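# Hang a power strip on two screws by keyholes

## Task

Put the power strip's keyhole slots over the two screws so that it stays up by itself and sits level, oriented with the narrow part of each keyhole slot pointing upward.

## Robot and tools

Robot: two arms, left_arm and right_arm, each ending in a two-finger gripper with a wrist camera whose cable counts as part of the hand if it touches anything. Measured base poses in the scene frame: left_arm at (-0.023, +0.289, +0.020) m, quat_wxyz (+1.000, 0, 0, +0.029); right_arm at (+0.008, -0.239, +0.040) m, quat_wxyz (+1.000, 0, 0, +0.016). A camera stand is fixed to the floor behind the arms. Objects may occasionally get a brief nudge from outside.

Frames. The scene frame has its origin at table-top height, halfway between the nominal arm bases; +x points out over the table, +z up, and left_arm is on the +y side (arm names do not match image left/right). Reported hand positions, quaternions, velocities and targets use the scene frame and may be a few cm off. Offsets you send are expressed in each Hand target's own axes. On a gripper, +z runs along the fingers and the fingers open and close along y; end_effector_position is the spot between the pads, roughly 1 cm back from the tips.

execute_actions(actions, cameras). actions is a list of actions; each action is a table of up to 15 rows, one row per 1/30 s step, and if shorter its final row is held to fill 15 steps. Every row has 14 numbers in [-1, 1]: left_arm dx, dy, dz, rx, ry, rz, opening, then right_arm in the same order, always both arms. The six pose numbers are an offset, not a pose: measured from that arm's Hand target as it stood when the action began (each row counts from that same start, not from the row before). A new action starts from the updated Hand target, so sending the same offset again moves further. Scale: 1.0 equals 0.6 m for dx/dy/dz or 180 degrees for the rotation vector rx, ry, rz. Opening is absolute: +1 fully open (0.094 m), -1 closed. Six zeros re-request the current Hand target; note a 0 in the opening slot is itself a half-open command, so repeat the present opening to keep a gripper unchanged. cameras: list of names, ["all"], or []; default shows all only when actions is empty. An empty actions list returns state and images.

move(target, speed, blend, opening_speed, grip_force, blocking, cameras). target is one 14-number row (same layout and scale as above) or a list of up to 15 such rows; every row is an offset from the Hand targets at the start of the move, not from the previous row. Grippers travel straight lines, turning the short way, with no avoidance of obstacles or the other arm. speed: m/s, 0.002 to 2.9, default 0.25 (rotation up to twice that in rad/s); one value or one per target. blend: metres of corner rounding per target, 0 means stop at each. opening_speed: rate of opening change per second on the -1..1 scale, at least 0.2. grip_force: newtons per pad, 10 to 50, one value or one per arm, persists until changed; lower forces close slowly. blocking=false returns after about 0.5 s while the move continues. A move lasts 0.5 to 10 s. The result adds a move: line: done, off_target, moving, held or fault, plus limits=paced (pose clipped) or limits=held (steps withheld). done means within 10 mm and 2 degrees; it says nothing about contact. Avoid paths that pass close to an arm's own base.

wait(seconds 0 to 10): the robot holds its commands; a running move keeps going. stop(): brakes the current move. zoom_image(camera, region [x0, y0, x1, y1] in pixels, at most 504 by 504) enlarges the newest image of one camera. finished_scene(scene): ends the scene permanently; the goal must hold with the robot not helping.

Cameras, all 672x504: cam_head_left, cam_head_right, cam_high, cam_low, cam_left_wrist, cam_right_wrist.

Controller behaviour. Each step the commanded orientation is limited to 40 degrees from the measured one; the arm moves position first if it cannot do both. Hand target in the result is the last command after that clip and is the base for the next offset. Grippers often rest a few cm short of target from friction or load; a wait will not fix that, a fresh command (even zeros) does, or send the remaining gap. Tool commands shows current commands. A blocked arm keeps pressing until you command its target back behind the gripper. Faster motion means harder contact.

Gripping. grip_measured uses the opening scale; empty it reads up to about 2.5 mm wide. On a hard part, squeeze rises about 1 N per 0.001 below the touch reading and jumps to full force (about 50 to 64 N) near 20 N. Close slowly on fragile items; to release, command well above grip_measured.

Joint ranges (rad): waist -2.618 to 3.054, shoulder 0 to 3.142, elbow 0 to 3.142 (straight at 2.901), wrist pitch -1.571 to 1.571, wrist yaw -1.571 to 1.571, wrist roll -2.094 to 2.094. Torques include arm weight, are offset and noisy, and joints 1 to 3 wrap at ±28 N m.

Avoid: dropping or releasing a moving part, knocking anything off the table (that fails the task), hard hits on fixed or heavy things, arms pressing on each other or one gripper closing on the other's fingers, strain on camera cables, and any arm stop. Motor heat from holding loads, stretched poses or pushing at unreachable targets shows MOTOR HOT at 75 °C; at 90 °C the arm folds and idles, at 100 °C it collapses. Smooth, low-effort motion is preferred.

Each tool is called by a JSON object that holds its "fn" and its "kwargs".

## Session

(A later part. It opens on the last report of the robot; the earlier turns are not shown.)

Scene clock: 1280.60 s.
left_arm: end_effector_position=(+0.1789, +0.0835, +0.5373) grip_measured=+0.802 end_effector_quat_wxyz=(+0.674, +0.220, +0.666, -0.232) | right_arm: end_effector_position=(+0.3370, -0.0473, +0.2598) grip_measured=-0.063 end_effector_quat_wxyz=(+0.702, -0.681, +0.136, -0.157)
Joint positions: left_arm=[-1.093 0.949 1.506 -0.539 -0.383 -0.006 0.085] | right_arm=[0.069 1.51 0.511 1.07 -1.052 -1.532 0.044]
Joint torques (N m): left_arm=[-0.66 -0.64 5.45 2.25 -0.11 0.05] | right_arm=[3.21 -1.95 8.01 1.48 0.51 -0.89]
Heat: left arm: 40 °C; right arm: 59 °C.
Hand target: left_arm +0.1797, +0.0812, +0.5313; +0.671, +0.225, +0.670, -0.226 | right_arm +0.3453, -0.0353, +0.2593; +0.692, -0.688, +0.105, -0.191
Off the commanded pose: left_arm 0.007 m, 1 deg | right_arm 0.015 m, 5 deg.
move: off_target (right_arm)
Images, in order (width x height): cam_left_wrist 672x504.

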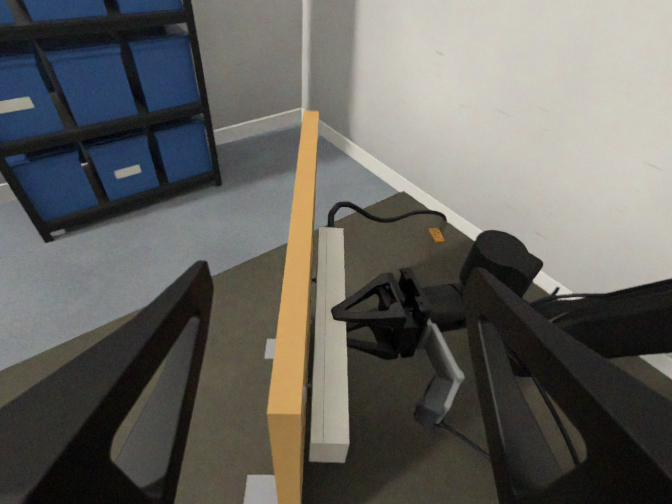

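{"fn": "move", "kwargs": {"target": [0,0,0,0,0,0,0.8, 0,0.015,0,-0.01,0,0.003,-0.25], "speed": 0.015}}

{"fn": "move", "kwargs": {"target": [0,0,0,0,0,0,0.8, 0,0.012,0,0,0,0.0,-0.25], "speed": 0.015, "cameras": ["cam_left_wrist"]}}

{"fn": "zoom_image", "kwargs": {"camera": "cam_left_wrist", "region": [280, 220, 360, 320]}}

{"fn": "zoom_image", "kwargs": {"camera": "cam_left_wrist", "region": [280, 360, 360, 460]}}

Scene clock: 1286.13 s.
left_arm: end_effector_position=(+0.1789, +0.0835, +0.5373) grip_measured=+0.802 end_effector_quat_wxyz=(+0.674, +0.220, +0.666, -0.232) | right_arm: end_effector_position=(+0.3370, -0.0474, +0.2593) grip_measured=-0.063 end_effector_quat_wxyz=(+0.701, -0.682, +0.135, -0.158)
Joint positions: left_arm=[-1.093 0.949 1.506 -0.539 -0.383 -0.006 0.085] | right_arm=[0.068 1.51 0.511 1.067 -1.053 -1.537 0.044]
Joint torques (N m): left_arm=[-0.65 -0.62 5.42 2.25 -0.11 0.04] | right_arm=[3.17 -1.43 7.84 1.16 0.49 -1.1]
Heat: left arm: 40 °C; right arm: 59 °C.
Hand target: left_arm +0.1797, +0.0812, +0.5313; +0.671, +0.225, +0.670, -0.226 | right_arm +0.3463, -0.0355, +0.2504; +0.682, -0.698, +0.111, -0.186
Off the commanded pose: left_arm 0.007 m, 1 deg | right_arm 0.018 m, 5 deg.
move: off_target (right_arm)

Scene clock: 1287.03 s.
left_arm: end_effector_position=(+0.1789, +0.0835, +0.5373) grip_measured=+0.802 end_effector_quat_wxyz=(+0.674, +0.220, +0.666, -0.232) | right_arm: end_effector_position=(+0.3370, -0.0475, +0.2584) grip_measured=-0.063 end_effector_quat_wxyz=(+0.705, -0.680, +0.127, -0.156)
Joint positions: left_arm=[-1.093 0.949 1.506 -0.539 -0.383 -0.006 0.085] | right_arm=[0.063 1.535 0.511 1.116 -1.071 -1.524 0.044]
Joint torques (N m): left_arm=[-0.65 -0.65 5.45 2.25 -0.11 0.05] | right_arm=[3.25 -1.07 6.78 1.1 0.66 -1.21]
Heat: left arm: 40 °C; right arm: 59 °C.
Hand target: left_arm +0.1797, +0.0812, +0.5313; +0.671, +0.225, +0.670, -0.226 | right_arm +0.3471, -0.0358, +0.2433; +0.682, -0.698, +0.111, -0.186
Off the commanded pose: left_arm 0.007 m, 1 deg | right_arm 0.022 m, 5 deg.
move: off_target (right_arm)
Images, in order (width x height): cam_left_wrist 672x504.

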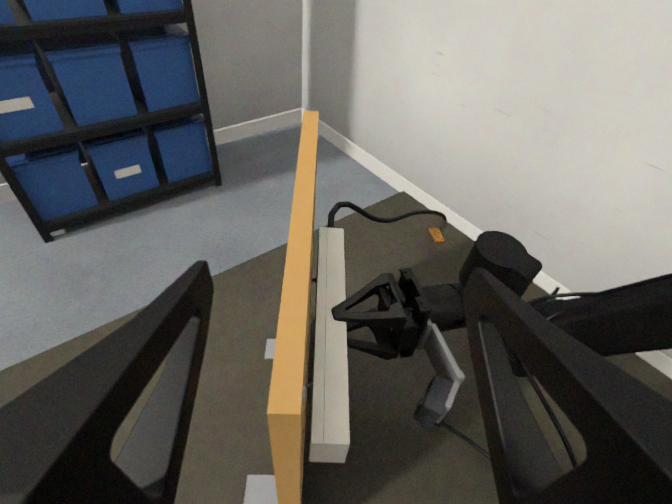

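Scaled by 5.040.

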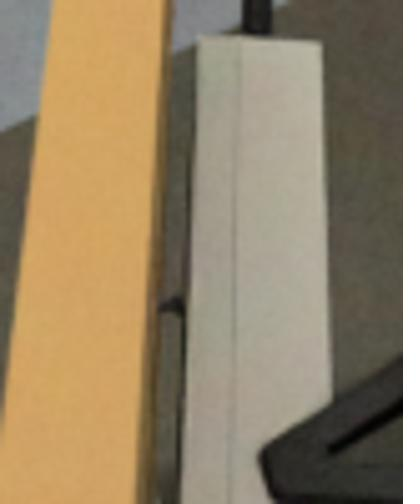

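Scaled by 5.040.

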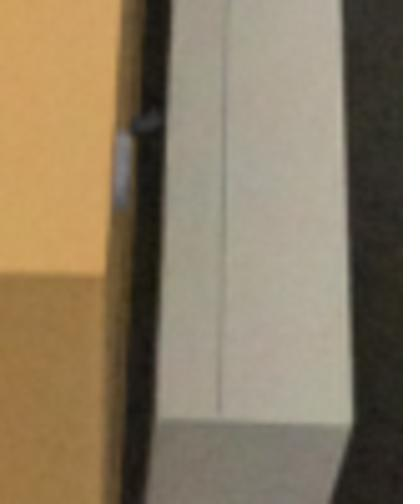

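{"fn": "move", "kwargs": {"target": [0,0,0,0,0,0,0.8, 0,0.008,0,-0.015,0,0.0,-0.25], "speed": 0.015}}

{"fn": "move", "kwargs": {"target": [0,0,0,0,0,0,0.8, 0,0.01,0,-0.01,0,0.0,-0.25], "speed": 0.015, "cameras": ["cam_left_wrist"]}}

{"fn": "zoom_image", "kwargs": {"camera": "cam_left_wrist", "region": [280, 220, 360, 320]}}

{"fn": "zoom_image", "kwargs": {"camera": "cam_left_wrist", "region": [280, 360, 360, 460]}}

Scene clock: 1293.97 s.
left_arm: end_effector_position=(+0.1789, +0.0835, +0.5373) grip_measured=+0.802 end_effector_quat_wxyz=(+0.674, +0.220, +0.666, -0.232) | right_arm: end_effector_position=(+0.3383, -0.0455, +0.2509) grip_measured=-0.063 end_effector_quat_wxyz=(+0.692, -0.692, +0.115, -0.172)
Joint positions: left_arm=[-1.093 0.949 1.506 -0.539 -0.383 -0.006 0.085] | right_arm=[0.071 1.53 0.517 1.045 -1.06 -1.622 0.044]
Joint torques (N m): left_arm=[-0.66 -0.64 5.44 2.25 -0.11 0.04] | right_arm=[2.81 -3.41 7.54 0.64 0.6 -0.97]
Heat: left arm: 40 °C; right arm: 58 °C.
Hand target: left_arm +0.1797, +0.0812, +0.5313; +0.671, +0.225, +0.670, -0.226 | right_arm +0.3475, -0.0360, +0.2386; +0.666, -0.714, +0.116, -0.184
Off the commanded pose: left_arm 0.007 m, 1 deg | right_arm 0.018 m, 4 deg.
move: off_target (right_arm)

Scene clock: 1296.07 s.
left_arm: end_effector_position=(+0.1789, +0.0835, +0.5373) grip_measured=+0.802 end_effector_quat_wxyz=(+0.674, +0.220, +0.666, -0.232) | right_arm: end_effector_position=(+0.3385, -0.0455, +0.2509) grip_measured=-0.063 end_effector_quat_wxyz=(+0.688, -0.696, +0.116, -0.170)
Joint positions: left_arm=[-1.093 0.949 1.506 -0.539 -0.383 -0.006 0.085] | right_arm=[0.071 1.516 0.525 0.998 -1.061 -1.643 0.044]
Joint torques (N m): left_arm=[-0.66 -0.64 5.44 2.25 -0.12 0.05] | right_arm=[2.67 -2.89 7.25 0.53 0.61 -1.16]
Heat: left arm: 40 °C; right arm: 58 °C.
Hand target: left_arm +0.1797, +0.0812, +0.5313; +0.671, +0.225, +0.670, -0.226 | right_arm +0.3480, -0.0366, +0.2325; +0.654, -0.724, +0.119, -0.182
Off the commanded pose: left_arm 0.007 m, 1 deg | right_arm 0.022 m, 5 deg.
move: off_target (right_arm)
Images, in order (width x height): cam_left_wrist 672x504.

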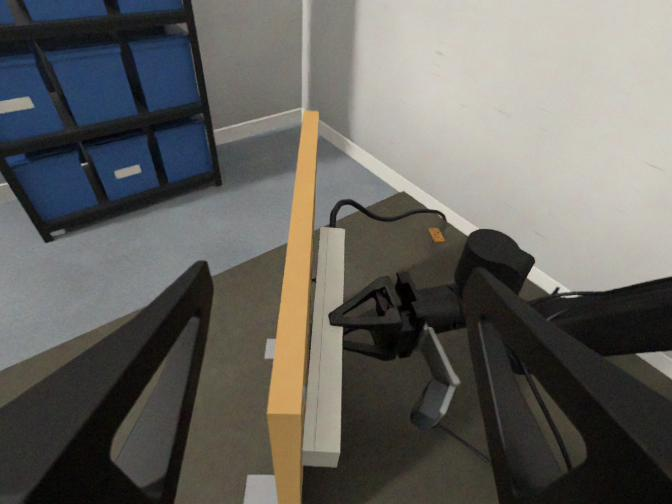

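Scaled by 5.040.

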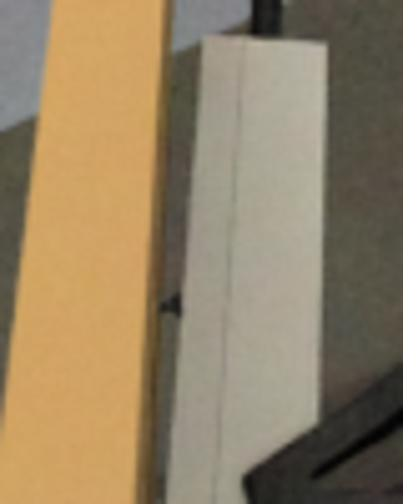

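Scaled by 5.040.

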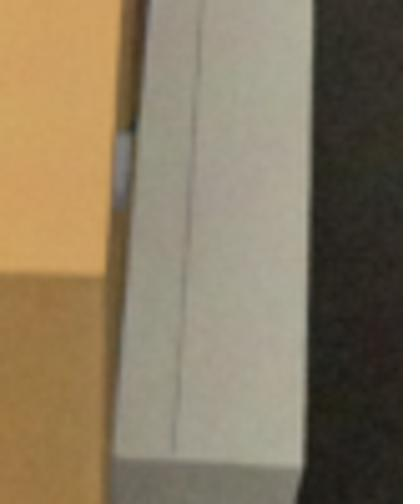

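{"fn": "move", "kwargs": {"target": [0,0,0,0,0,0,0.8, 0,-0.008,0.006,0,-0.03,0.0,-0.25], "speed": 0.02, "cameras": ["cam_left_wrist"]}}

{"fn": "zoom_image", "kwargs": {"camera": "cam_left_wrist", "region": [280, 220, 360, 320]}}

{"fn": "zoom_image", "kwargs": {"camera": "cam_left_wrist", "region": [280, 360, 360, 460]}}

Scene clock: 1307.27 s.
left_arm: end_effector_position=(+0.1789, +0.0835, +0.5373) grip_measured=+0.802 end_effector_quat_wxyz=(+0.674, +0.220, +0.666, -0.232) | right_arm: end_effector_position=(+0.3384, -0.0449, +0.2517) grip_measured=-0.063 end_effector_quat_wxyz=(+0.681, -0.713, +0.095, -0.138)
Joint positions: left_arm=[-1.093 0.949 1.506 -0.539 -0.383 -0.006 0.085] | right_arm=[0.051 1.516 0.601 0.828 -1.155 -1.718 0.044]
Joint torques (N m): left_arm=[-0.68 -0.64 5.45 2.25 -0.11 0.05] | right_arm=[3.12 -1.33 8.29 0.92 0.55 -0.99]
Heat: left arm: 41 °C; right arm: 56 °C.
Hand target: left_arm +0.1797, +0.0812, +0.5313; +0.671, +0.225, +0.670, -0.226 | right_arm +0.3492, -0.0327, +0.2370; +0.659, -0.732, +0.088, -0.147
Off the commanded pose: left_arm 0.007 m, 1 deg | right_arm 0.022 m, 4 deg.
move: off_target (right_arm)
Images, in order (width x height): cam_left_wrist 672x504.

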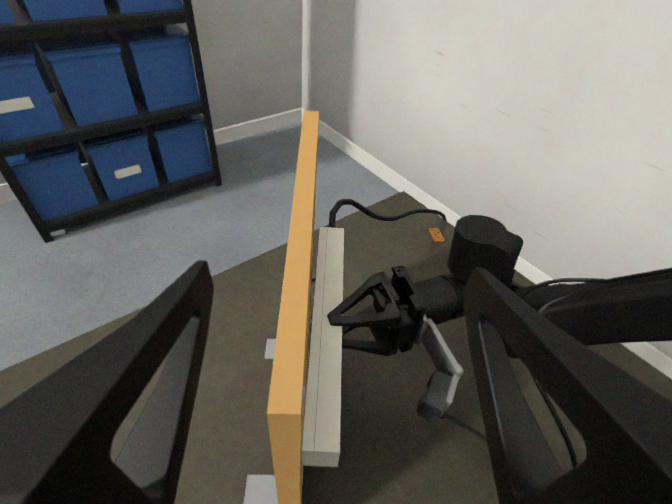

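Scaled by 5.040.

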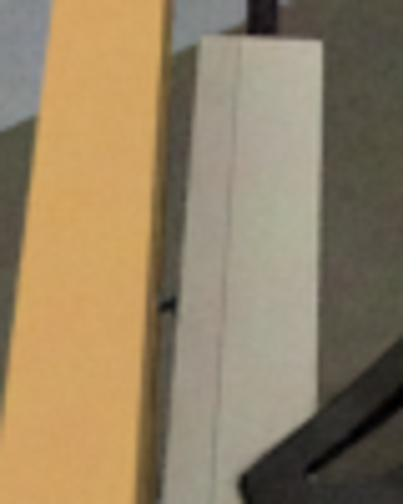

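Scaled by 5.040.

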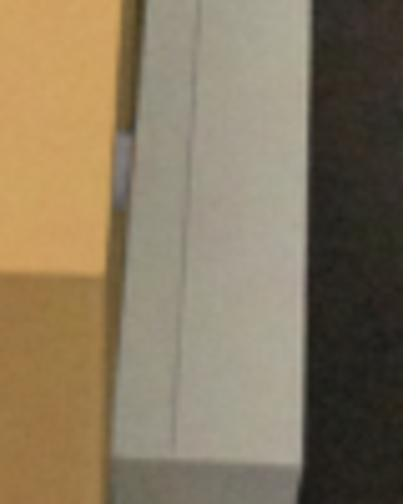

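{"fn": "move", "kwargs": {"target": [[0,0,0,0,0,0,0.8, 0,0,0.012,0.01,-0.01,0.0,-0.25],[0,0,0,0,0,0,0.8, 0,0.008,0.012,0.01,-0.01,0.018,-0.25]], "speed": 0.015, "blend": [0.003,0], "cameras": ["cam_left_wrist"]}}

{"fn": "zoom_image", "kwargs": {"camera": "cam_left_wrist", "region": [280, 220, 360, 320]}}

{"fn": "zoom_image", "kwargs": {"camera": "cam_left_wrist", "region": [280, 360, 360, 460]}}

Scene clock: 1320.33 s.
left_arm: end_effector_position=(+0.1789, +0.0835, +0.5373) grip_measured=+0.802 end_effector_quat_wxyz=(+0.674, +0.220, +0.666, -0.232) | right_arm: end_effector_position=(+0.3383, -0.0447, +0.2505) grip_measured=-0.063 end_effector_quat_wxyz=(+0.691, -0.708, +0.077, -0.126)
Joint positions: left_arm=[-1.093 0.949 1.506 -0.539 -0.383 -0.006 0.085] | right_arm=[0.041 1.57 0.608 0.924 -1.208 -1.678 0.044]
Joint torques (N m): left_arm=[-0.66 -0.65 5.44 2.25 -0.11 0.05] | right_arm=[4.59 -0.95 7.94 0.76 0.84 -0.54]
Heat: left arm: 41 °C; right arm: 57 °C.
Hand target: left_arm +0.1797, +0.0812, +0.5313; +0.671, +0.225, +0.670, -0.226 | right_arm +0.3519, -0.0265, +0.2317; +0.676, -0.721, +0.096, -0.119
Off the commanded pose: left_arm 0.007 m, 1 deg | right_arm 0.030 m, 3 deg.
move: off_target (right_arm)
Images, in order (width x height): cam_left_wrist 672x504.

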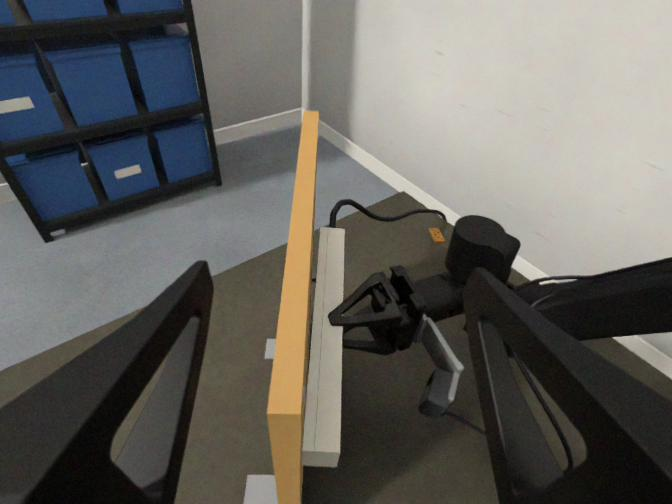

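Scaled by 5.040.

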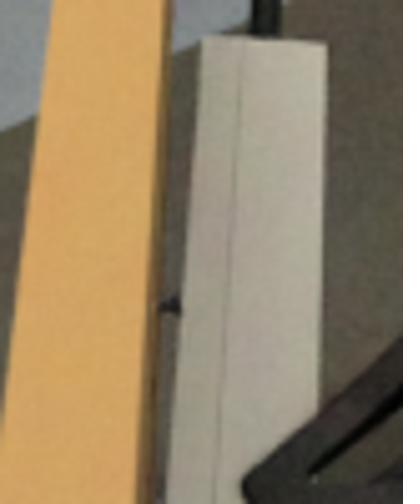

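Scaled by 5.040.

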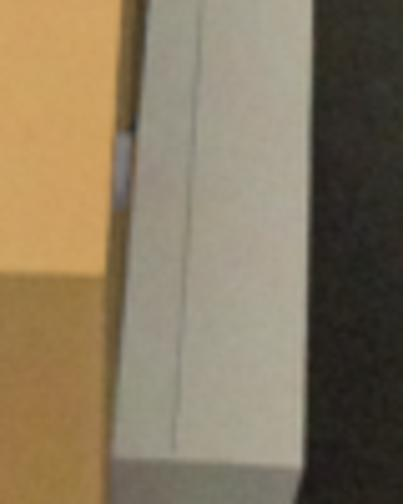

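{"fn": "move", "kwargs": {"target": [0,0,0,0,0,0,0.8, 0,0,0,0,0,0.022,-0.25], "speed": 0.02, "cameras": ["cam_left_wrist"]}}

{"fn": "zoom_image", "kwargs": {"camera": "cam_left_wrist", "region": [280, 220, 360, 320]}}

{"fn": "zoom_image", "kwargs": {"camera": "cam_left_wrist", "region": [280, 360, 360, 460]}}

Scene clock: 1327.10 s.
left_arm: end_effector_position=(+0.1789, +0.0835, +0.5373) grip_measured=+0.802 end_effector_quat_wxyz=(+0.674, +0.220, +0.666, -0.232) | right_arm: end_effector_position=(+0.3383, -0.0447, +0.2508) grip_measured=-0.063 end_effector_quat_wxyz=(+0.692, -0.707, +0.080, -0.123)
Joint positions: left_arm=[-1.093 0.949 1.506 -0.539 -0.383 -0.006 0.085] | right_arm=[0.041 1.57 0.608 0.926 -1.209 -1.668 0.044]
Joint torques (N m): left_arm=[-0.66 -0.64 5.44 2.25 -0.12 0.05] | right_arm=[4.62 -1.13 7.92 0.71 0.86 -0.01]
Heat: left arm: 41 °C; right arm: 57 °C.
Hand target: left_arm +0.1797, +0.0812, +0.5313; +0.671, +0.225, +0.670, -0.226 | right_arm +0.3519, -0.0265, +0.2318; +0.680, -0.717, +0.120, -0.095
Off the commanded pose: left_arm 0.007 m, 1 deg | right_arm 0.030 m, 6 deg.
move: off_target (right_arm)
Images, in order (width x height): cam_left_wrist 672x504.

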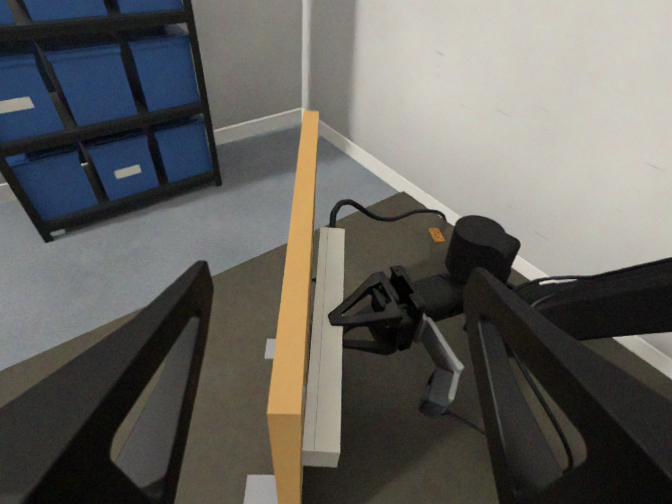

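Scaled by 5.040.

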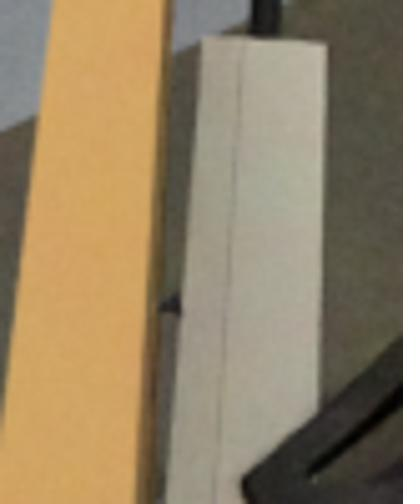

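Scaled by 5.040.

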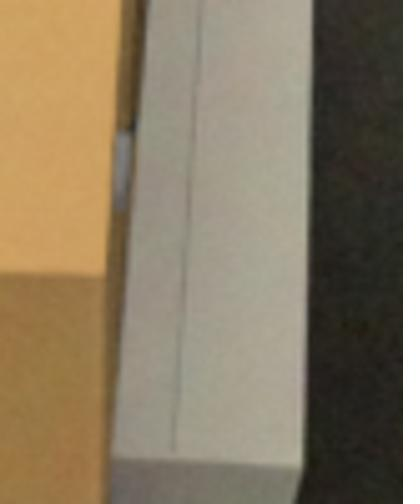

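{"fn": "move", "kwargs": {"target": [0,0,0,0,0,0,0.8, 0,0,0,0,0,0.03,-0.25], "speed": 0.02, "cameras": ["cam_left_wrist"]}}

{"fn": "zoom_image", "kwargs": {"camera": "cam_left_wrist", "region": [280, 220, 360, 320]}}

Scene clock: 1332.73 s.
left_arm: end_effector_position=(+0.1789, +0.0835, +0.5373) grip_measured=+0.802 end_effector_quat_wxyz=(+0.674, +0.220, +0.666, -0.232) | right_arm: end_effector_position=(+0.3385, -0.0444, +0.2505) grip_measured=-0.063 end_effector_quat_wxyz=(+0.695, -0.705, +0.085, -0.115)
Joint positions: left_arm=[-1.093 0.949 1.506 -0.539 -0.383 -0.006 0.085] | right_arm=[0.041 1.582 0.608 0.951 -1.214 -1.636 0.044]
Joint torques (N m): left_arm=[-0.66 -0.64 5.45 2.25 -0.11 0.04] | right_arm=[4.62 -1.69 7.66 0.65 0.91 0.64]
Heat: left arm: 41 °C; right arm: 57 °C.
Hand target: left_arm +0.1797, +0.0812, +0.5313; +0.671, +0.225, +0.670, -0.226 | right_arm +0.3519, -0.0265, +0.2318; +0.683, -0.711, +0.154, -0.063
Off the commanded pose: left_arm 0.007 m, 1 deg | right_arm 0.029 m, 10 deg.
move: off_target (right_arm)
Images, in order (width x height): cam_left_wrist 672x504.

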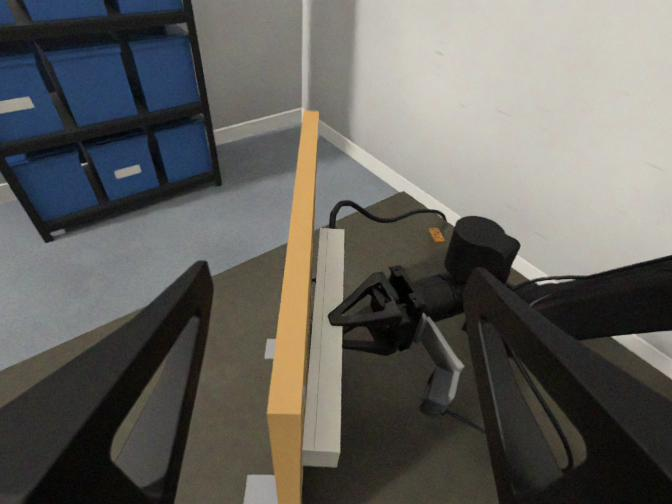

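Scaled by 5.040.

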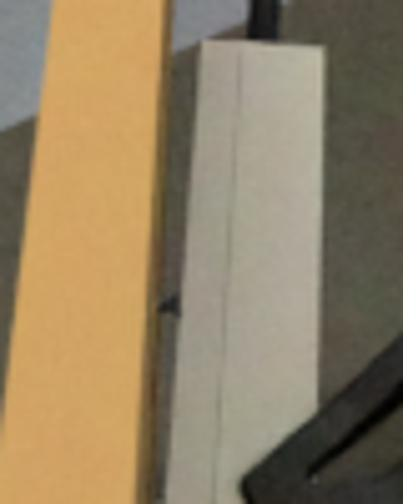

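{"fn": "move", "kwargs": {"target": [0,0,0,0,0,0,0.8, 0,0,0,0,0,0.02,-0.25], "speed": 0.02}}

{"fn": "move", "kwargs": {"target": [0,0,0,0,0,0,0.8, 0,0,0,0,0,0.02,-0.25], "speed": 0.02, "cameras": ["cam_left_wrist"]}}

{"fn": "zoom_image", "kwargs": {"camera": "cam_left_wrist", "region": [280, 220, 360, 320]}}

{"fn": "zoom_image", "kwargs": {"camera": "cam_left_wrist", "region": [280, 360, 360, 460]}}

Scene clock: 1338.07 s.
left_arm: end_effector_position=(+0.1789, +0.0835, +0.5373) grip_measured=+0.802 end_effector_quat_wxyz=(+0.674, +0.220, +0.666, -0.232) | right_arm: end_effector_position=(+0.3411, -0.0420, +0.2476) grip_measured=-0.063 end_effector_quat_wxyz=(+0.696, -0.703, +0.105, -0.101)
Joint positions: left_arm=[-1.093 0.949 1.506 -0.539 -0.383 -0.006 0.085] | right_arm=[0.051 1.592 0.611 0.95 -1.196 -1.596 0.044]
Joint torques (N m): left_arm=[-0.66 -0.64 5.45 2.25 -0.11 0.05] | right_arm=[3.96 -2.35 7.72 0.66 0.72 0.83]
Heat: left arm: 41 °C; right arm: 56 °C.
Hand target: left_arm +0.1797, +0.0812, +0.5313; +0.671, +0.225, +0.670, -0.226 | right_arm +0.3519, -0.0266, +0.2316; +0.685, -0.706, +0.176, -0.042
Off the commanded pose: left_arm 0.007 m, 1 deg | right_arm 0.025 m, 11 deg.
move: off_target (right_arm)

Scene clock: 1340.03 s.
left_arm: end_effector_position=(+0.1789, +0.0835, +0.5373) grip_measured=+0.802 end_effector_quat_wxyz=(+0.674, +0.220, +0.666, -0.232) | right_arm: end_effector_position=(+0.3412, -0.0418, +0.2477) grip_measured=-0.063 end_effector_quat_wxyz=(+0.697, -0.702, +0.107, -0.098)
Joint positions: left_arm=[-1.093 0.949 1.506 -0.539 -0.383 -0.006 0.085] | right_arm=[0.051 1.597 0.611 0.963 -1.198 -1.581 0.044]
Joint torques (N m): left_arm=[-0.66 -0.64 5.45 2.25 -0.11 0.04] | right_arm=[3.92 -2.73 7.65 0.58 0.74 1.24]
Heat: left arm: 41 °C; right arm: 56 °C.
Hand target: left_arm +0.1797, +0.0812, +0.5313; +0.671, +0.225, +0.670, -0.226 | right_arm +0.3520, -0.0266, +0.2317; +0.686, -0.700, +0.199, -0.020
Off the commanded pose: left_arm 0.007 m, 1 deg | right_arm 0.025 m, 14 deg.
move: off_target (right_arm)
Images, in order (width x height): cam_left_wrist 672x504.

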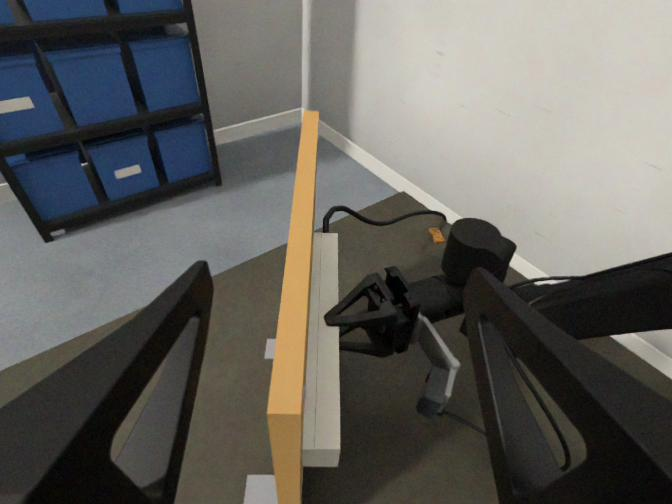

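Scaled by 5.040.

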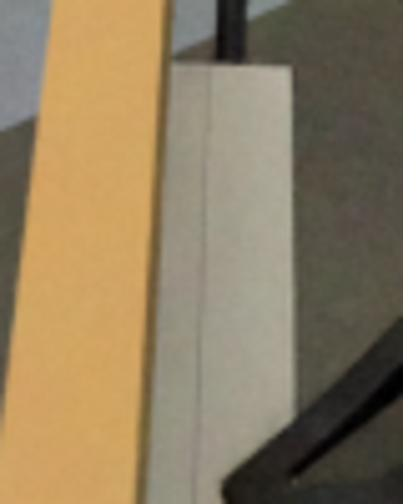

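Scaled by 5.040.

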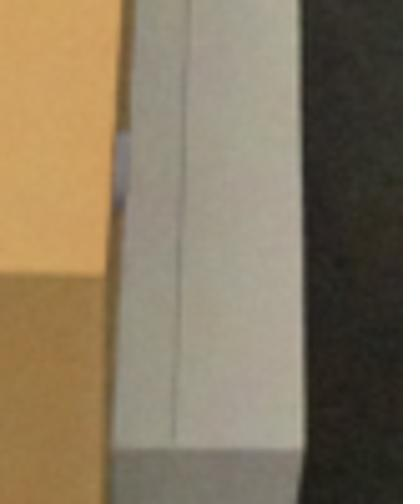

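{"fn": "move", "kwargs": {"target": [[0,0,0,0,0,0,0.8, 0,0,-0.006,0,0,-0.06,-0.25],[0,0,0,0,0,0,0.8, 0,0.025,-0.01,0,0,-0.06,-0.25]], "speed": 0.02, "blend": [0.003,0], "cameras": ["cam_left_wrist"]}}

{"fn": "zoom_image", "kwargs": {"camera": "cam_left_wrist", "region": [280, 220, 360, 320]}}

{"fn": "zoom_image", "kwargs": {"camera": "cam_left_wrist", "region": [280, 360, 360, 460]}}

Scene clock: 1351.93 s.
left_arm: end_effector_position=(+0.1789, +0.0835, +0.5373) grip_measured=+0.802 end_effector_quat_wxyz=(+0.674, +0.220, +0.666, -0.232) | right_arm: end_effector_position=(+0.3413, -0.0419, +0.2460) grip_measured=-0.063 end_effector_quat_wxyz=(+0.696, -0.704, +0.092, -0.109)
Joint positions: left_arm=[-1.093 0.949 1.506 -0.539 -0.383 -0.006 0.085] | right_arm=[0.049 1.607 0.611 0.974 -1.205 -1.618 0.044]
Joint torques (N m): left_arm=[-0.66 -0.64 5.45 2.25 -0.11 0.04] | right_arm=[2.8 -2.18 4.42 0.82 0.63 -0.23]
Heat: left arm: 41 °C; right arm: 55 °C.
Hand target: left_arm +0.1797, +0.0812, +0.5313; +0.671, +0.225, +0.670, -0.226 | right_arm +0.3463, -0.0319, +0.2176; +0.681, -0.715, +0.132, -0.085
Off the commanded pose: left_arm 0.007 m, 1 deg | right_arm 0.031 m, 6 deg.
move: off_target (right_arm)
Images, in order (width x height): cam_left_wrist 672x504.

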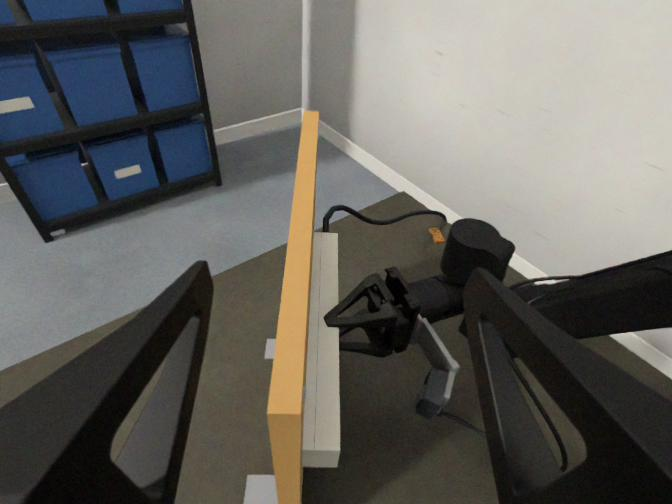

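Scaled by 5.040.

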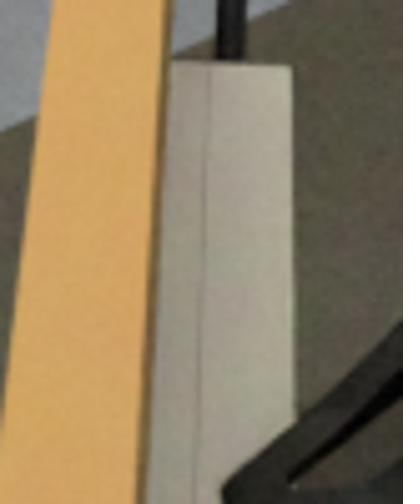

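Scaled by 5.040.

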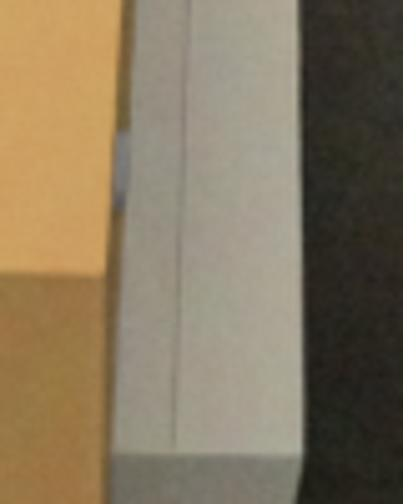

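{"fn": "move", "kwargs": {"target": [0,0,0,0,0,0,0.8, 0,0.005,-0.006,0,0,0.025,-0.25], "speed": 0.02, "cameras": ["cam_left_wrist"]}}

{"fn": "zoom_image", "kwargs": {"camera": "cam_left_wrist", "region": [280, 220, 360, 320]}}

{"fn": "zoom_image", "kwargs": {"camera": "cam_left_wrist", "region": [280, 360, 360, 460]}}

Scene clock: 1359.07 s.
left_arm: end_effector_position=(+0.1789, +0.0835, +0.5373) grip_measured=+0.802 end_effector_quat_wxyz=(+0.674, +0.220, +0.666, -0.232) | right_arm: end_effector_position=(+0.3412, -0.0424, +0.2370) grip_measured=-0.063 end_effector_quat_wxyz=(+0.694, -0.705, +0.105, -0.098)
Joint positions: left_arm=[-1.093 0.949 1.506 -0.539 -0.383 -0.006 0.085] | right_arm=[0.048 1.625 0.599 0.977 -1.203 -1.608 0.044]
Joint torques (N m): left_arm=[-0.66 -0.65 5.45 2.25 -0.11 0.05] | right_arm=[2.06 -2.95 4.59 0.91 0.51 0.34]
Heat: left arm: 41 °C; right arm: 54 °C.
Hand target: left_arm +0.1797, +0.0812, +0.5313; +0.671, +0.225, +0.670, -0.226 | right_arm +0.3450, -0.0355, +0.2147; +0.684, -0.710, +0.160, -0.058
Off the commanded pose: left_arm 0.007 m, 1 deg | right_arm 0.024 m, 8 deg.
move: off_target (right_arm)
Images, in order (width x height): cam_left_wrist 672x504.

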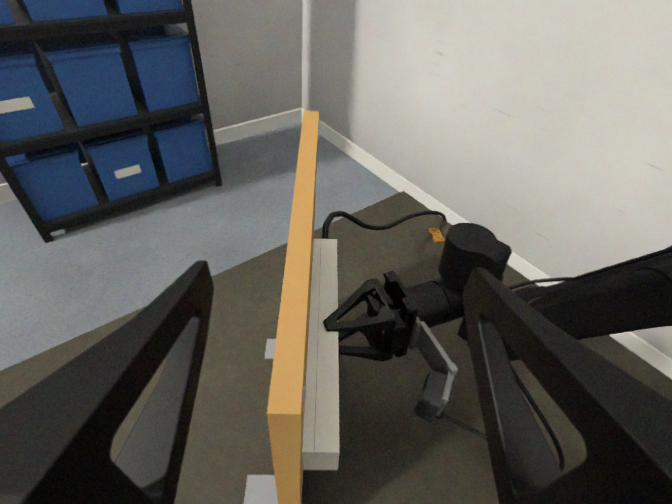

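Scaled by 5.040.

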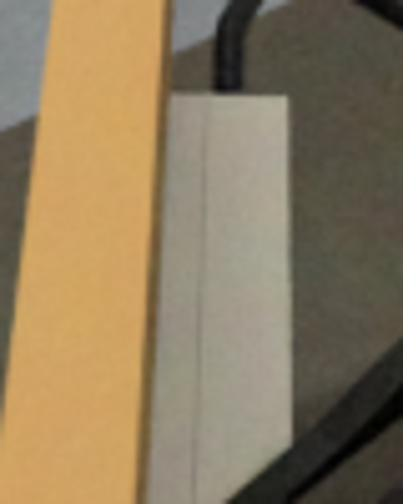

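Scaled by 5.040.

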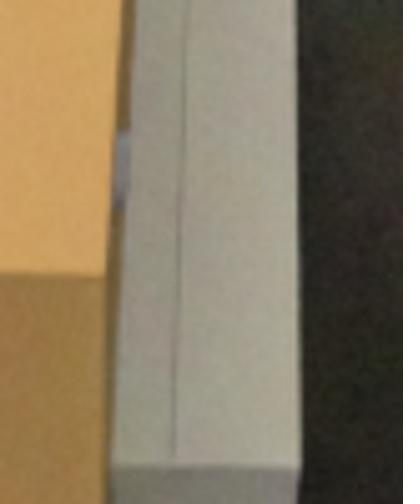

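{"fn": "move", "kwargs": {"target": [0,0,0,0,0,0,0.8, 0,0.012,-0.004,0,0,-0.02,-0.25], "speed": 0.02, "cameras": ["cam_left_wrist","cam_head_left","cam_head_right","cam_right_wrist"]}}

{"fn": "zoom_image", "kwargs": {"camera": "cam_head_right", "region": [270, 60, 470, 260]}}

Scene clock: 1364.93 s.
left_arm: end_effector_position=(+0.1789, +0.0835, +0.5373) grip_measured=+0.802 end_effector_quat_wxyz=(+0.674, +0.220, +0.666, -0.232) | right_arm: end_effector_position=(+0.3414, -0.0424, +0.2348) grip_measured=-0.063 end_effector_quat_wxyz=(+0.694, -0.705, +0.095, -0.108)
Joint positions: left_arm=[-1.093 0.949 1.506 -0.539 -0.383 -0.006 0.085] | right_arm=[0.048 1.64 0.592 1.014 -1.202 -1.623 0.044]
Joint torques (N m): left_arm=[-0.66 -0.64 5.44 2.25 -0.11 0.04] | right_arm=[1.43 -2.89 3.71 0.84 0.39 -0.11]
Heat: left arm: 41 °C; right arm: 53 °C.
Hand target: left_arm +0.1797, +0.0812, +0.5313; +0.671, +0.225, +0.670, -0.226 | right_arm +0.3432, -0.0378, +0.2076; +0.682, -0.714, +0.137, -0.079
Off the commanded pose: left_arm 0.007 m, 1 deg | right_arm 0.028 m, 6 deg.
move: off_target (right_arm)
Images, in order (width x height): cam_head_left 672x504, cam_head_right 672x504, cam_left_wrist 672x504, cam_right_wrist 672x504.

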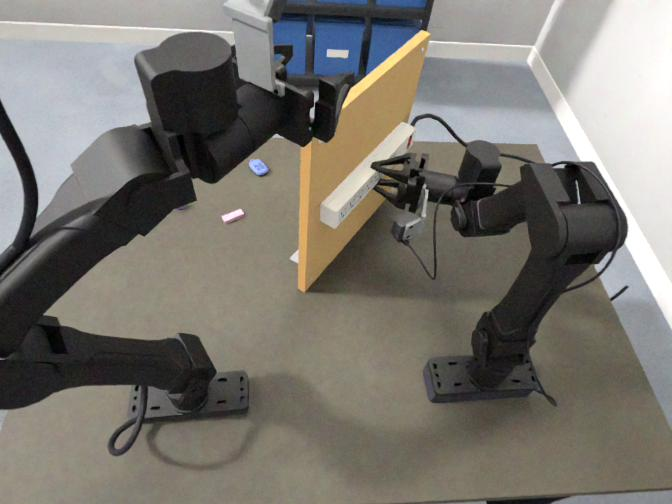

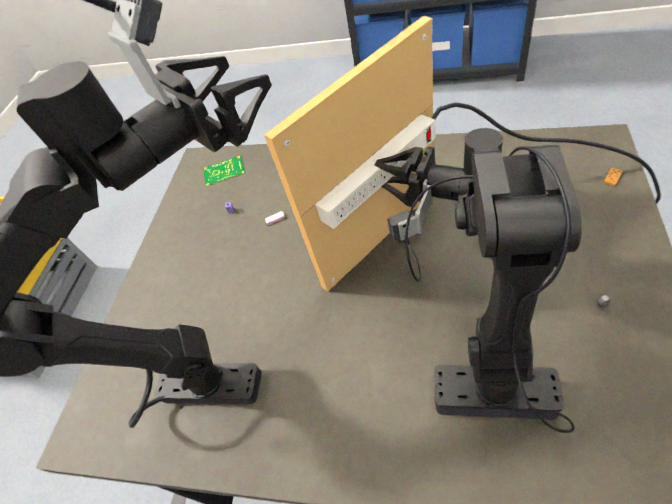

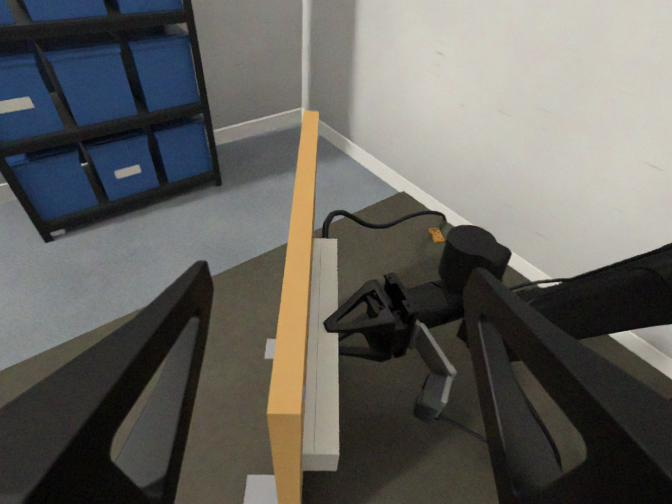

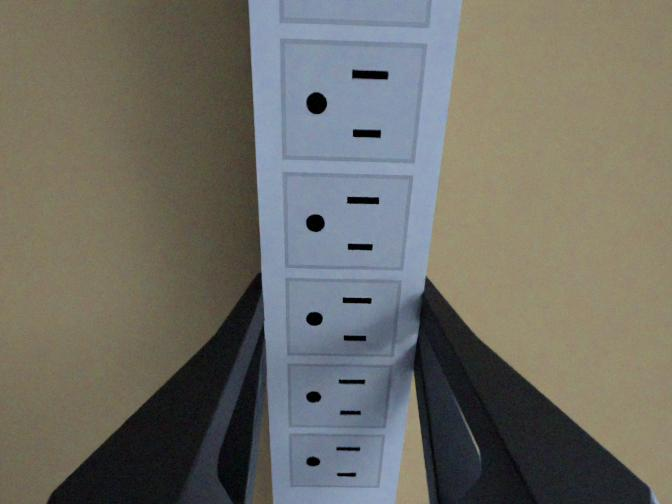

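Scaled by 2.520.

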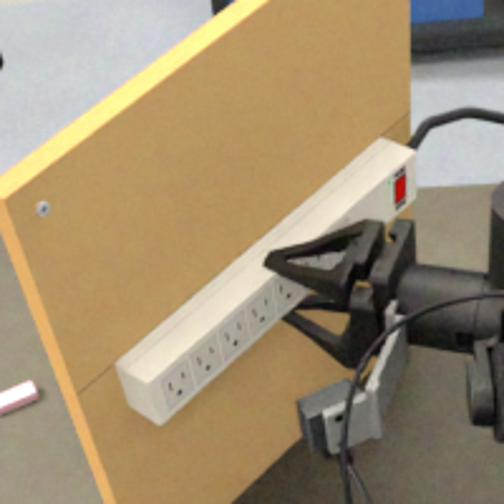

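{"fn": "move", "kwargs": {"target": [0,0,0,0,0,0,0.8, 0,-0.04,-0.007,0,0,-0.015,-0.25], "speed": 0.03, "cameras": ["cam_left_wrist"]}}

{"fn": "zoom_image", "kwargs": {"camera": "cam_left_wrist", "region": [280, 220, 360, 320]}}

{"fn": "zoom_image", "kwargs": {"camera": "cam_left_wrist", "region": [280, 360, 360, 480]}}

Scene clock: 1373.30 s.
left_arm: end_effector_position=(+0.1789, +0.0835, +0.5373) grip_measured=+0.802 end_effector_quat_wxyz=(+0.674, +0.220, +0.666, -0.232) | right_arm: end_effector_position=(+0.3411, -0.0428, +0.2354) grip_measured=-0.063 end_effector_quat_wxyz=(+0.689, -0.710, +0.100, -0.106)
Joint positions: left_arm=[-1.093 0.949 1.506 -0.539 -0.383 -0.006 0.085] | right_arm=[0.048 1.613 0.6 0.935 -1.198 -1.657 0.044]
Joint torques (N m): left_arm=[-0.66 -0.65 5.45 2.25 -0.11 0.05] | right_arm=[0.69 -6.32 6.37 0.74 0.2 -0.06]
Heat: left arm: 41 °C; right arm: 52 °C.
Hand target: left_arm +0.1797, +0.0812, +0.5313; +0.671, +0.225, +0.670, -0.226 | right_arm +0.3440, -0.0410, +0.2318; +0.679, -0.717, +0.120, -0.095
Off the commanded pose: left_arm 0.007 m, 1 deg | right_arm 0.005 m, 3 deg.
move: off_target (right_arm)
Images, in order (width x height): cam_left_wrist 672x504.

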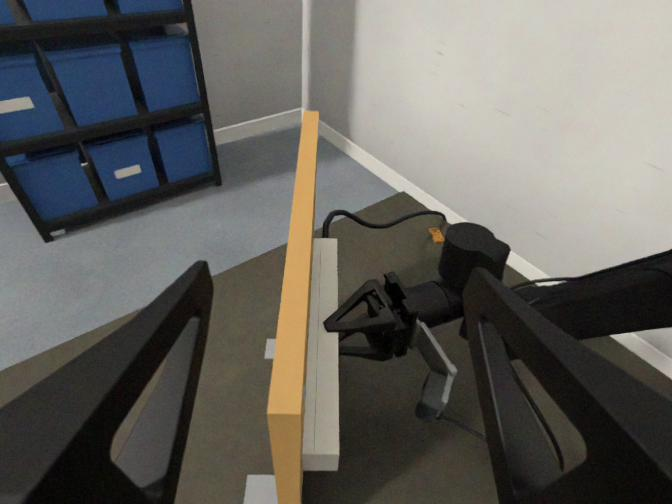

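Scaled by 5.040.

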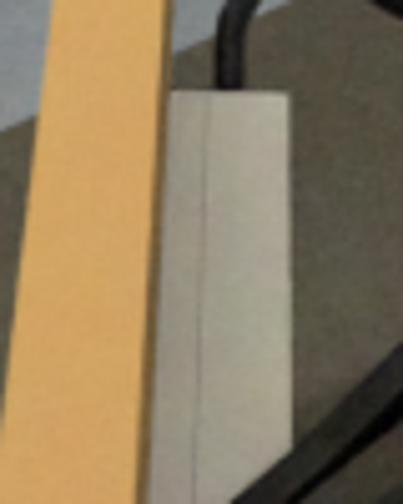

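Scaled by 4.200.

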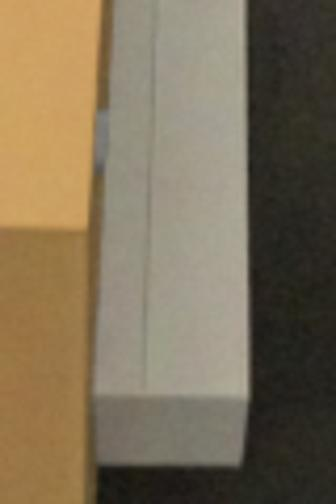

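{"fn": "move", "kwargs": {"target": [0,0,0,0,0,0,0.8, 0,0.035,0,0,0,0.025,-0.25], "speed": 0.03, "cameras": ["cam_left_wrist"]}}

{"fn": "zoom_image", "kwargs": {"camera": "cam_left_wrist", "region": [280, 220, 360, 320]}}

{"fn": "zoom_image", "kwargs": {"camera": "cam_left_wrist", "region": [280, 360, 360, 480]}}

Scene clock: 1385.73 s.
left_arm: end_effector_position=(+0.1789, +0.0835, +0.5373) grip_measured=+0.802 end_effector_quat_wxyz=(+0.674, +0.220, +0.666, -0.232) | right_arm: end_effector_position=(+0.3413, -0.0428, +0.2353) grip_measured=-0.063 end_effector_quat_wxyz=(+0.693, -0.706, +0.097, -0.105)
Joint positions: left_arm=[-1.093 0.949 1.506 -0.539 -0.383 -0.006 0.085] | right_arm=[0.047 1.632 0.596 0.988 -1.205 -1.629 0.044]
Joint torques (N m): left_arm=[-0.66 -0.64 5.44 2.25 -0.11 0.04] | right_arm=[0.46 -3.33 3.82 0.93 0.27 0.2]
Heat: left arm: 41 °C; right arm: 53 °C.
Hand target: left_arm +0.1797, +0.0812, +0.5313; +0.671, +0.225, +0.670, -0.226 | right_arm +0.3432, -0.0420, +0.2110; +0.683, -0.712, +0.148, -0.068
Off the commanded pose: left_arm 0.007 m, 1 deg | right_arm 0.025 m, 7 deg.
move: off_target (right_arm)
Images, in order (width x height): cam_left_wrist 672x504.

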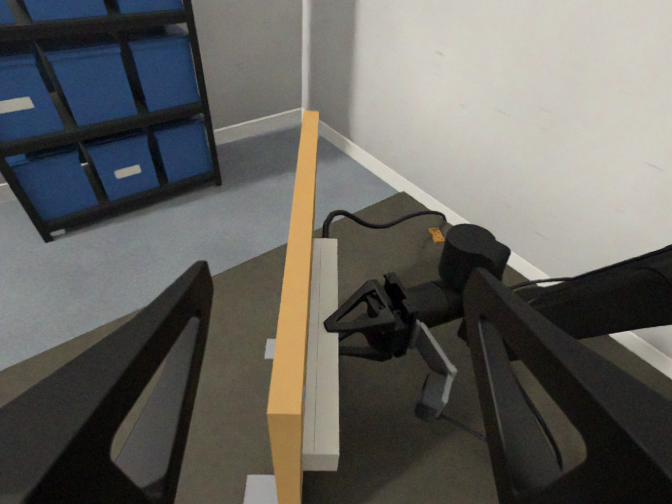

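Scaled by 5.040.

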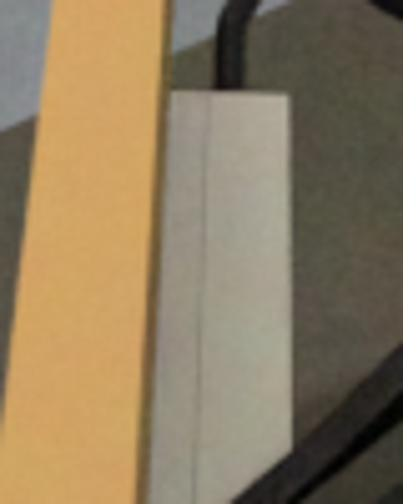

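Scaled by 4.200.

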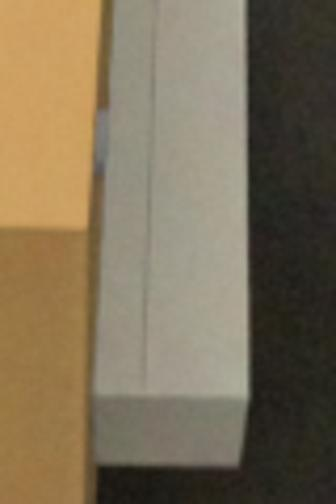

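{"fn": "move", "kwargs": {"target": [0,0,0,0,0,0,0.8, 0,0.0,0,0,0,0.035,-0.25], "speed": 0.04, "cameras": ["cam_left_wrist"]}}

{"fn": "zoom_image", "kwargs": {"camera": "cam_left_wrist", "region": [280, 220, 360, 320]}}

{"fn": "zoom_image", "kwargs": {"camera": "cam_left_wrist", "region": [280, 360, 360, 480]}}

Scene clock: 1391.60 s.
left_arm: end_effector_position=(+0.1789, +0.0835, +0.5373) grip_measured=+0.802 end_effector_quat_wxyz=(+0.674, +0.220, +0.666, -0.232) | right_arm: end_effector_position=(+0.3410, -0.0429, +0.2380) grip_measured=-0.063 end_effector_quat_wxyz=(+0.698, -0.701, +0.111, -0.091)
Joint positions: left_arm=[-1.093 0.949 1.506 -0.539 -0.383 -0.006 0.085] | right_arm=[0.047 1.632 0.593 1.016 -1.205 -1.565 0.044]
Joint torques (N m): left_arm=[-0.66 -0.65 5.44 2.25 -0.11 0.05] | right_arm=[0.49 -3.08 3.73 0.77 0.29 0.7]
Heat: left arm: 41 °C; right arm: 52 °C.
Hand target: left_arm +0.1797, +0.0812, +0.5313; +0.671, +0.225, +0.670, -0.226 | right_arm +0.3431, -0.0420, +0.2108; +0.685, -0.703, +0.188, -0.031
Off the commanded pose: left_arm 0.007 m, 1 deg | right_arm 0.027 m, 11 deg.
move: off_target (right_arm)
Images, in order (width x height): cam_left_wrist 672x504.

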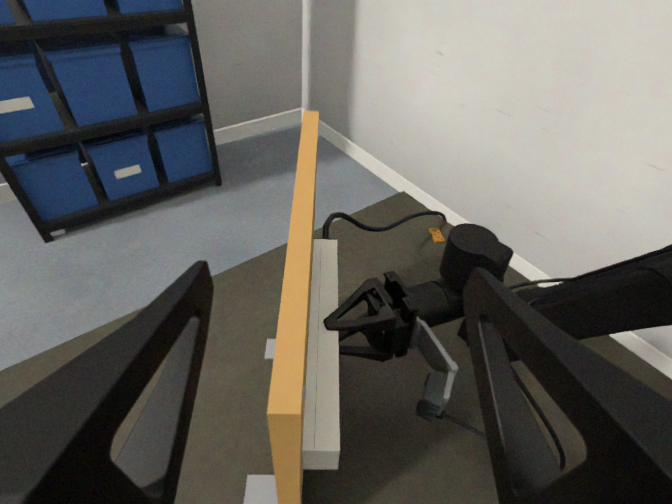

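Scaled by 5.040.

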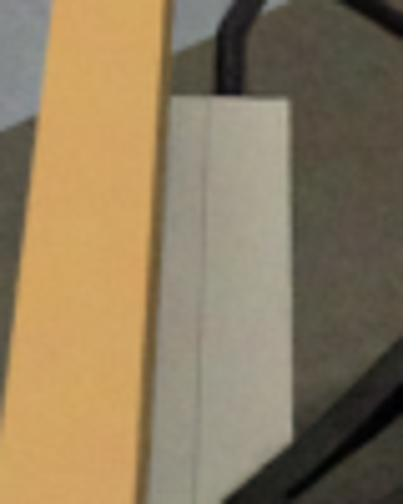

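Scaled by 4.200.

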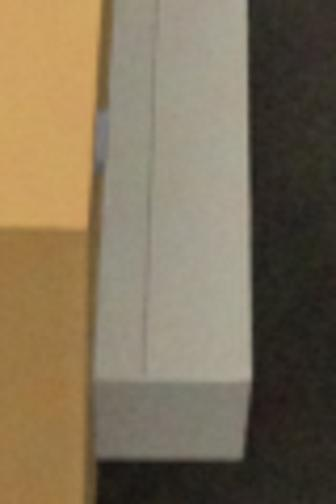

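{"fn": "move", "kwargs": {"target": [[0,0,0,0,0,0,0.8, 0,0,0,0,0,-0.065,-0.25],[0,0,0,0,0,0,0.8, 0,-0.035,0,0,0,-0.065,-0.25]], "speed": 0.04, "cameras": ["cam_left_wrist"]}}

{"fn": "zoom_image", "kwargs": {"camera": "cam_left_wrist", "region": [280, 220, 360, 320]}}

{"fn": "zoom_image", "kwargs": {"camera": "cam_left_wrist", "region": [280, 360, 360, 480]}}

Scene clock: 1404.03 s.
left_arm: end_effector_position=(+0.1789, +0.0835, +0.5373) grip_measured=+0.802 end_effector_quat_wxyz=(+0.674, +0.220, +0.666, -0.232) | right_arm: end_effector_position=(+0.3414, -0.0429, +0.2352) grip_measured=-0.063 end_effector_quat_wxyz=(+0.689, -0.711, +0.095, -0.103)
Joint positions: left_arm=[-1.093 0.949 1.506 -0.539 -0.383 -0.006 0.085] | right_arm=[0.045 1.62 0.609 0.929 -1.212 -1.663 0.044]
Joint torques (N m): left_arm=[-0.66 -0.65 5.42 2.25 -0.11 0.04] | right_arm=[0.47 -6 6.8 0.7 0.31 -0.17]
Heat: left arm: 41 °C; right arm: 51 °C.
Hand target: left_arm +0.1797, +0.0812, +0.5313; +0.671, +0.225, +0.670, -0.226 | right_arm +0.3478, -0.0422, +0.2313; +0.679, -0.718, +0.115, -0.100
Off the commanded pose: left_arm 0.007 m, 1 deg | right_arm 0.008 m, 3 deg.
move: off_target (right_arm)
Images, in order (width x height): cam_left_wrist 672x504.

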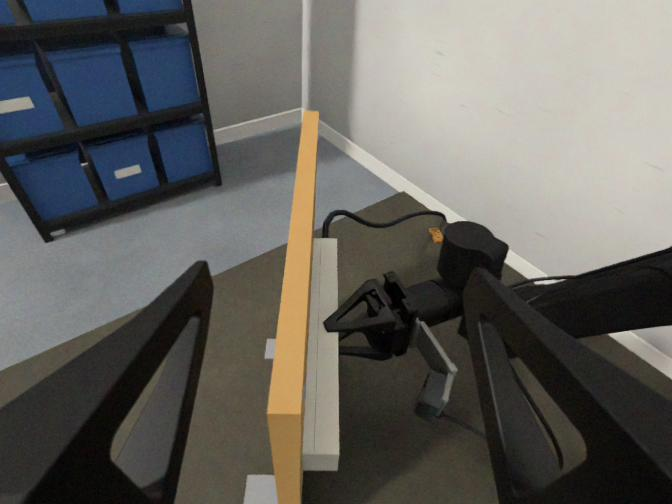

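Scaled by 5.040.

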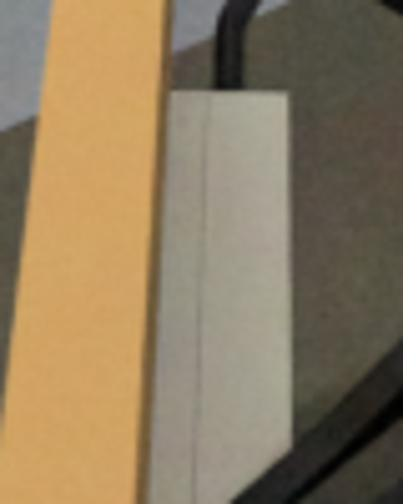

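Scaled by 4.200.

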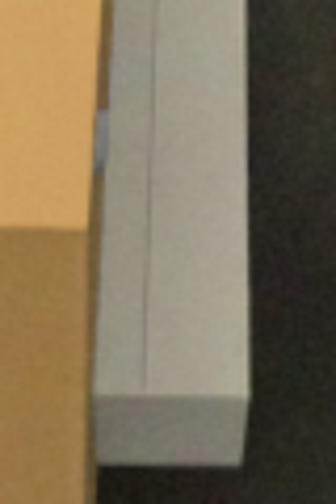

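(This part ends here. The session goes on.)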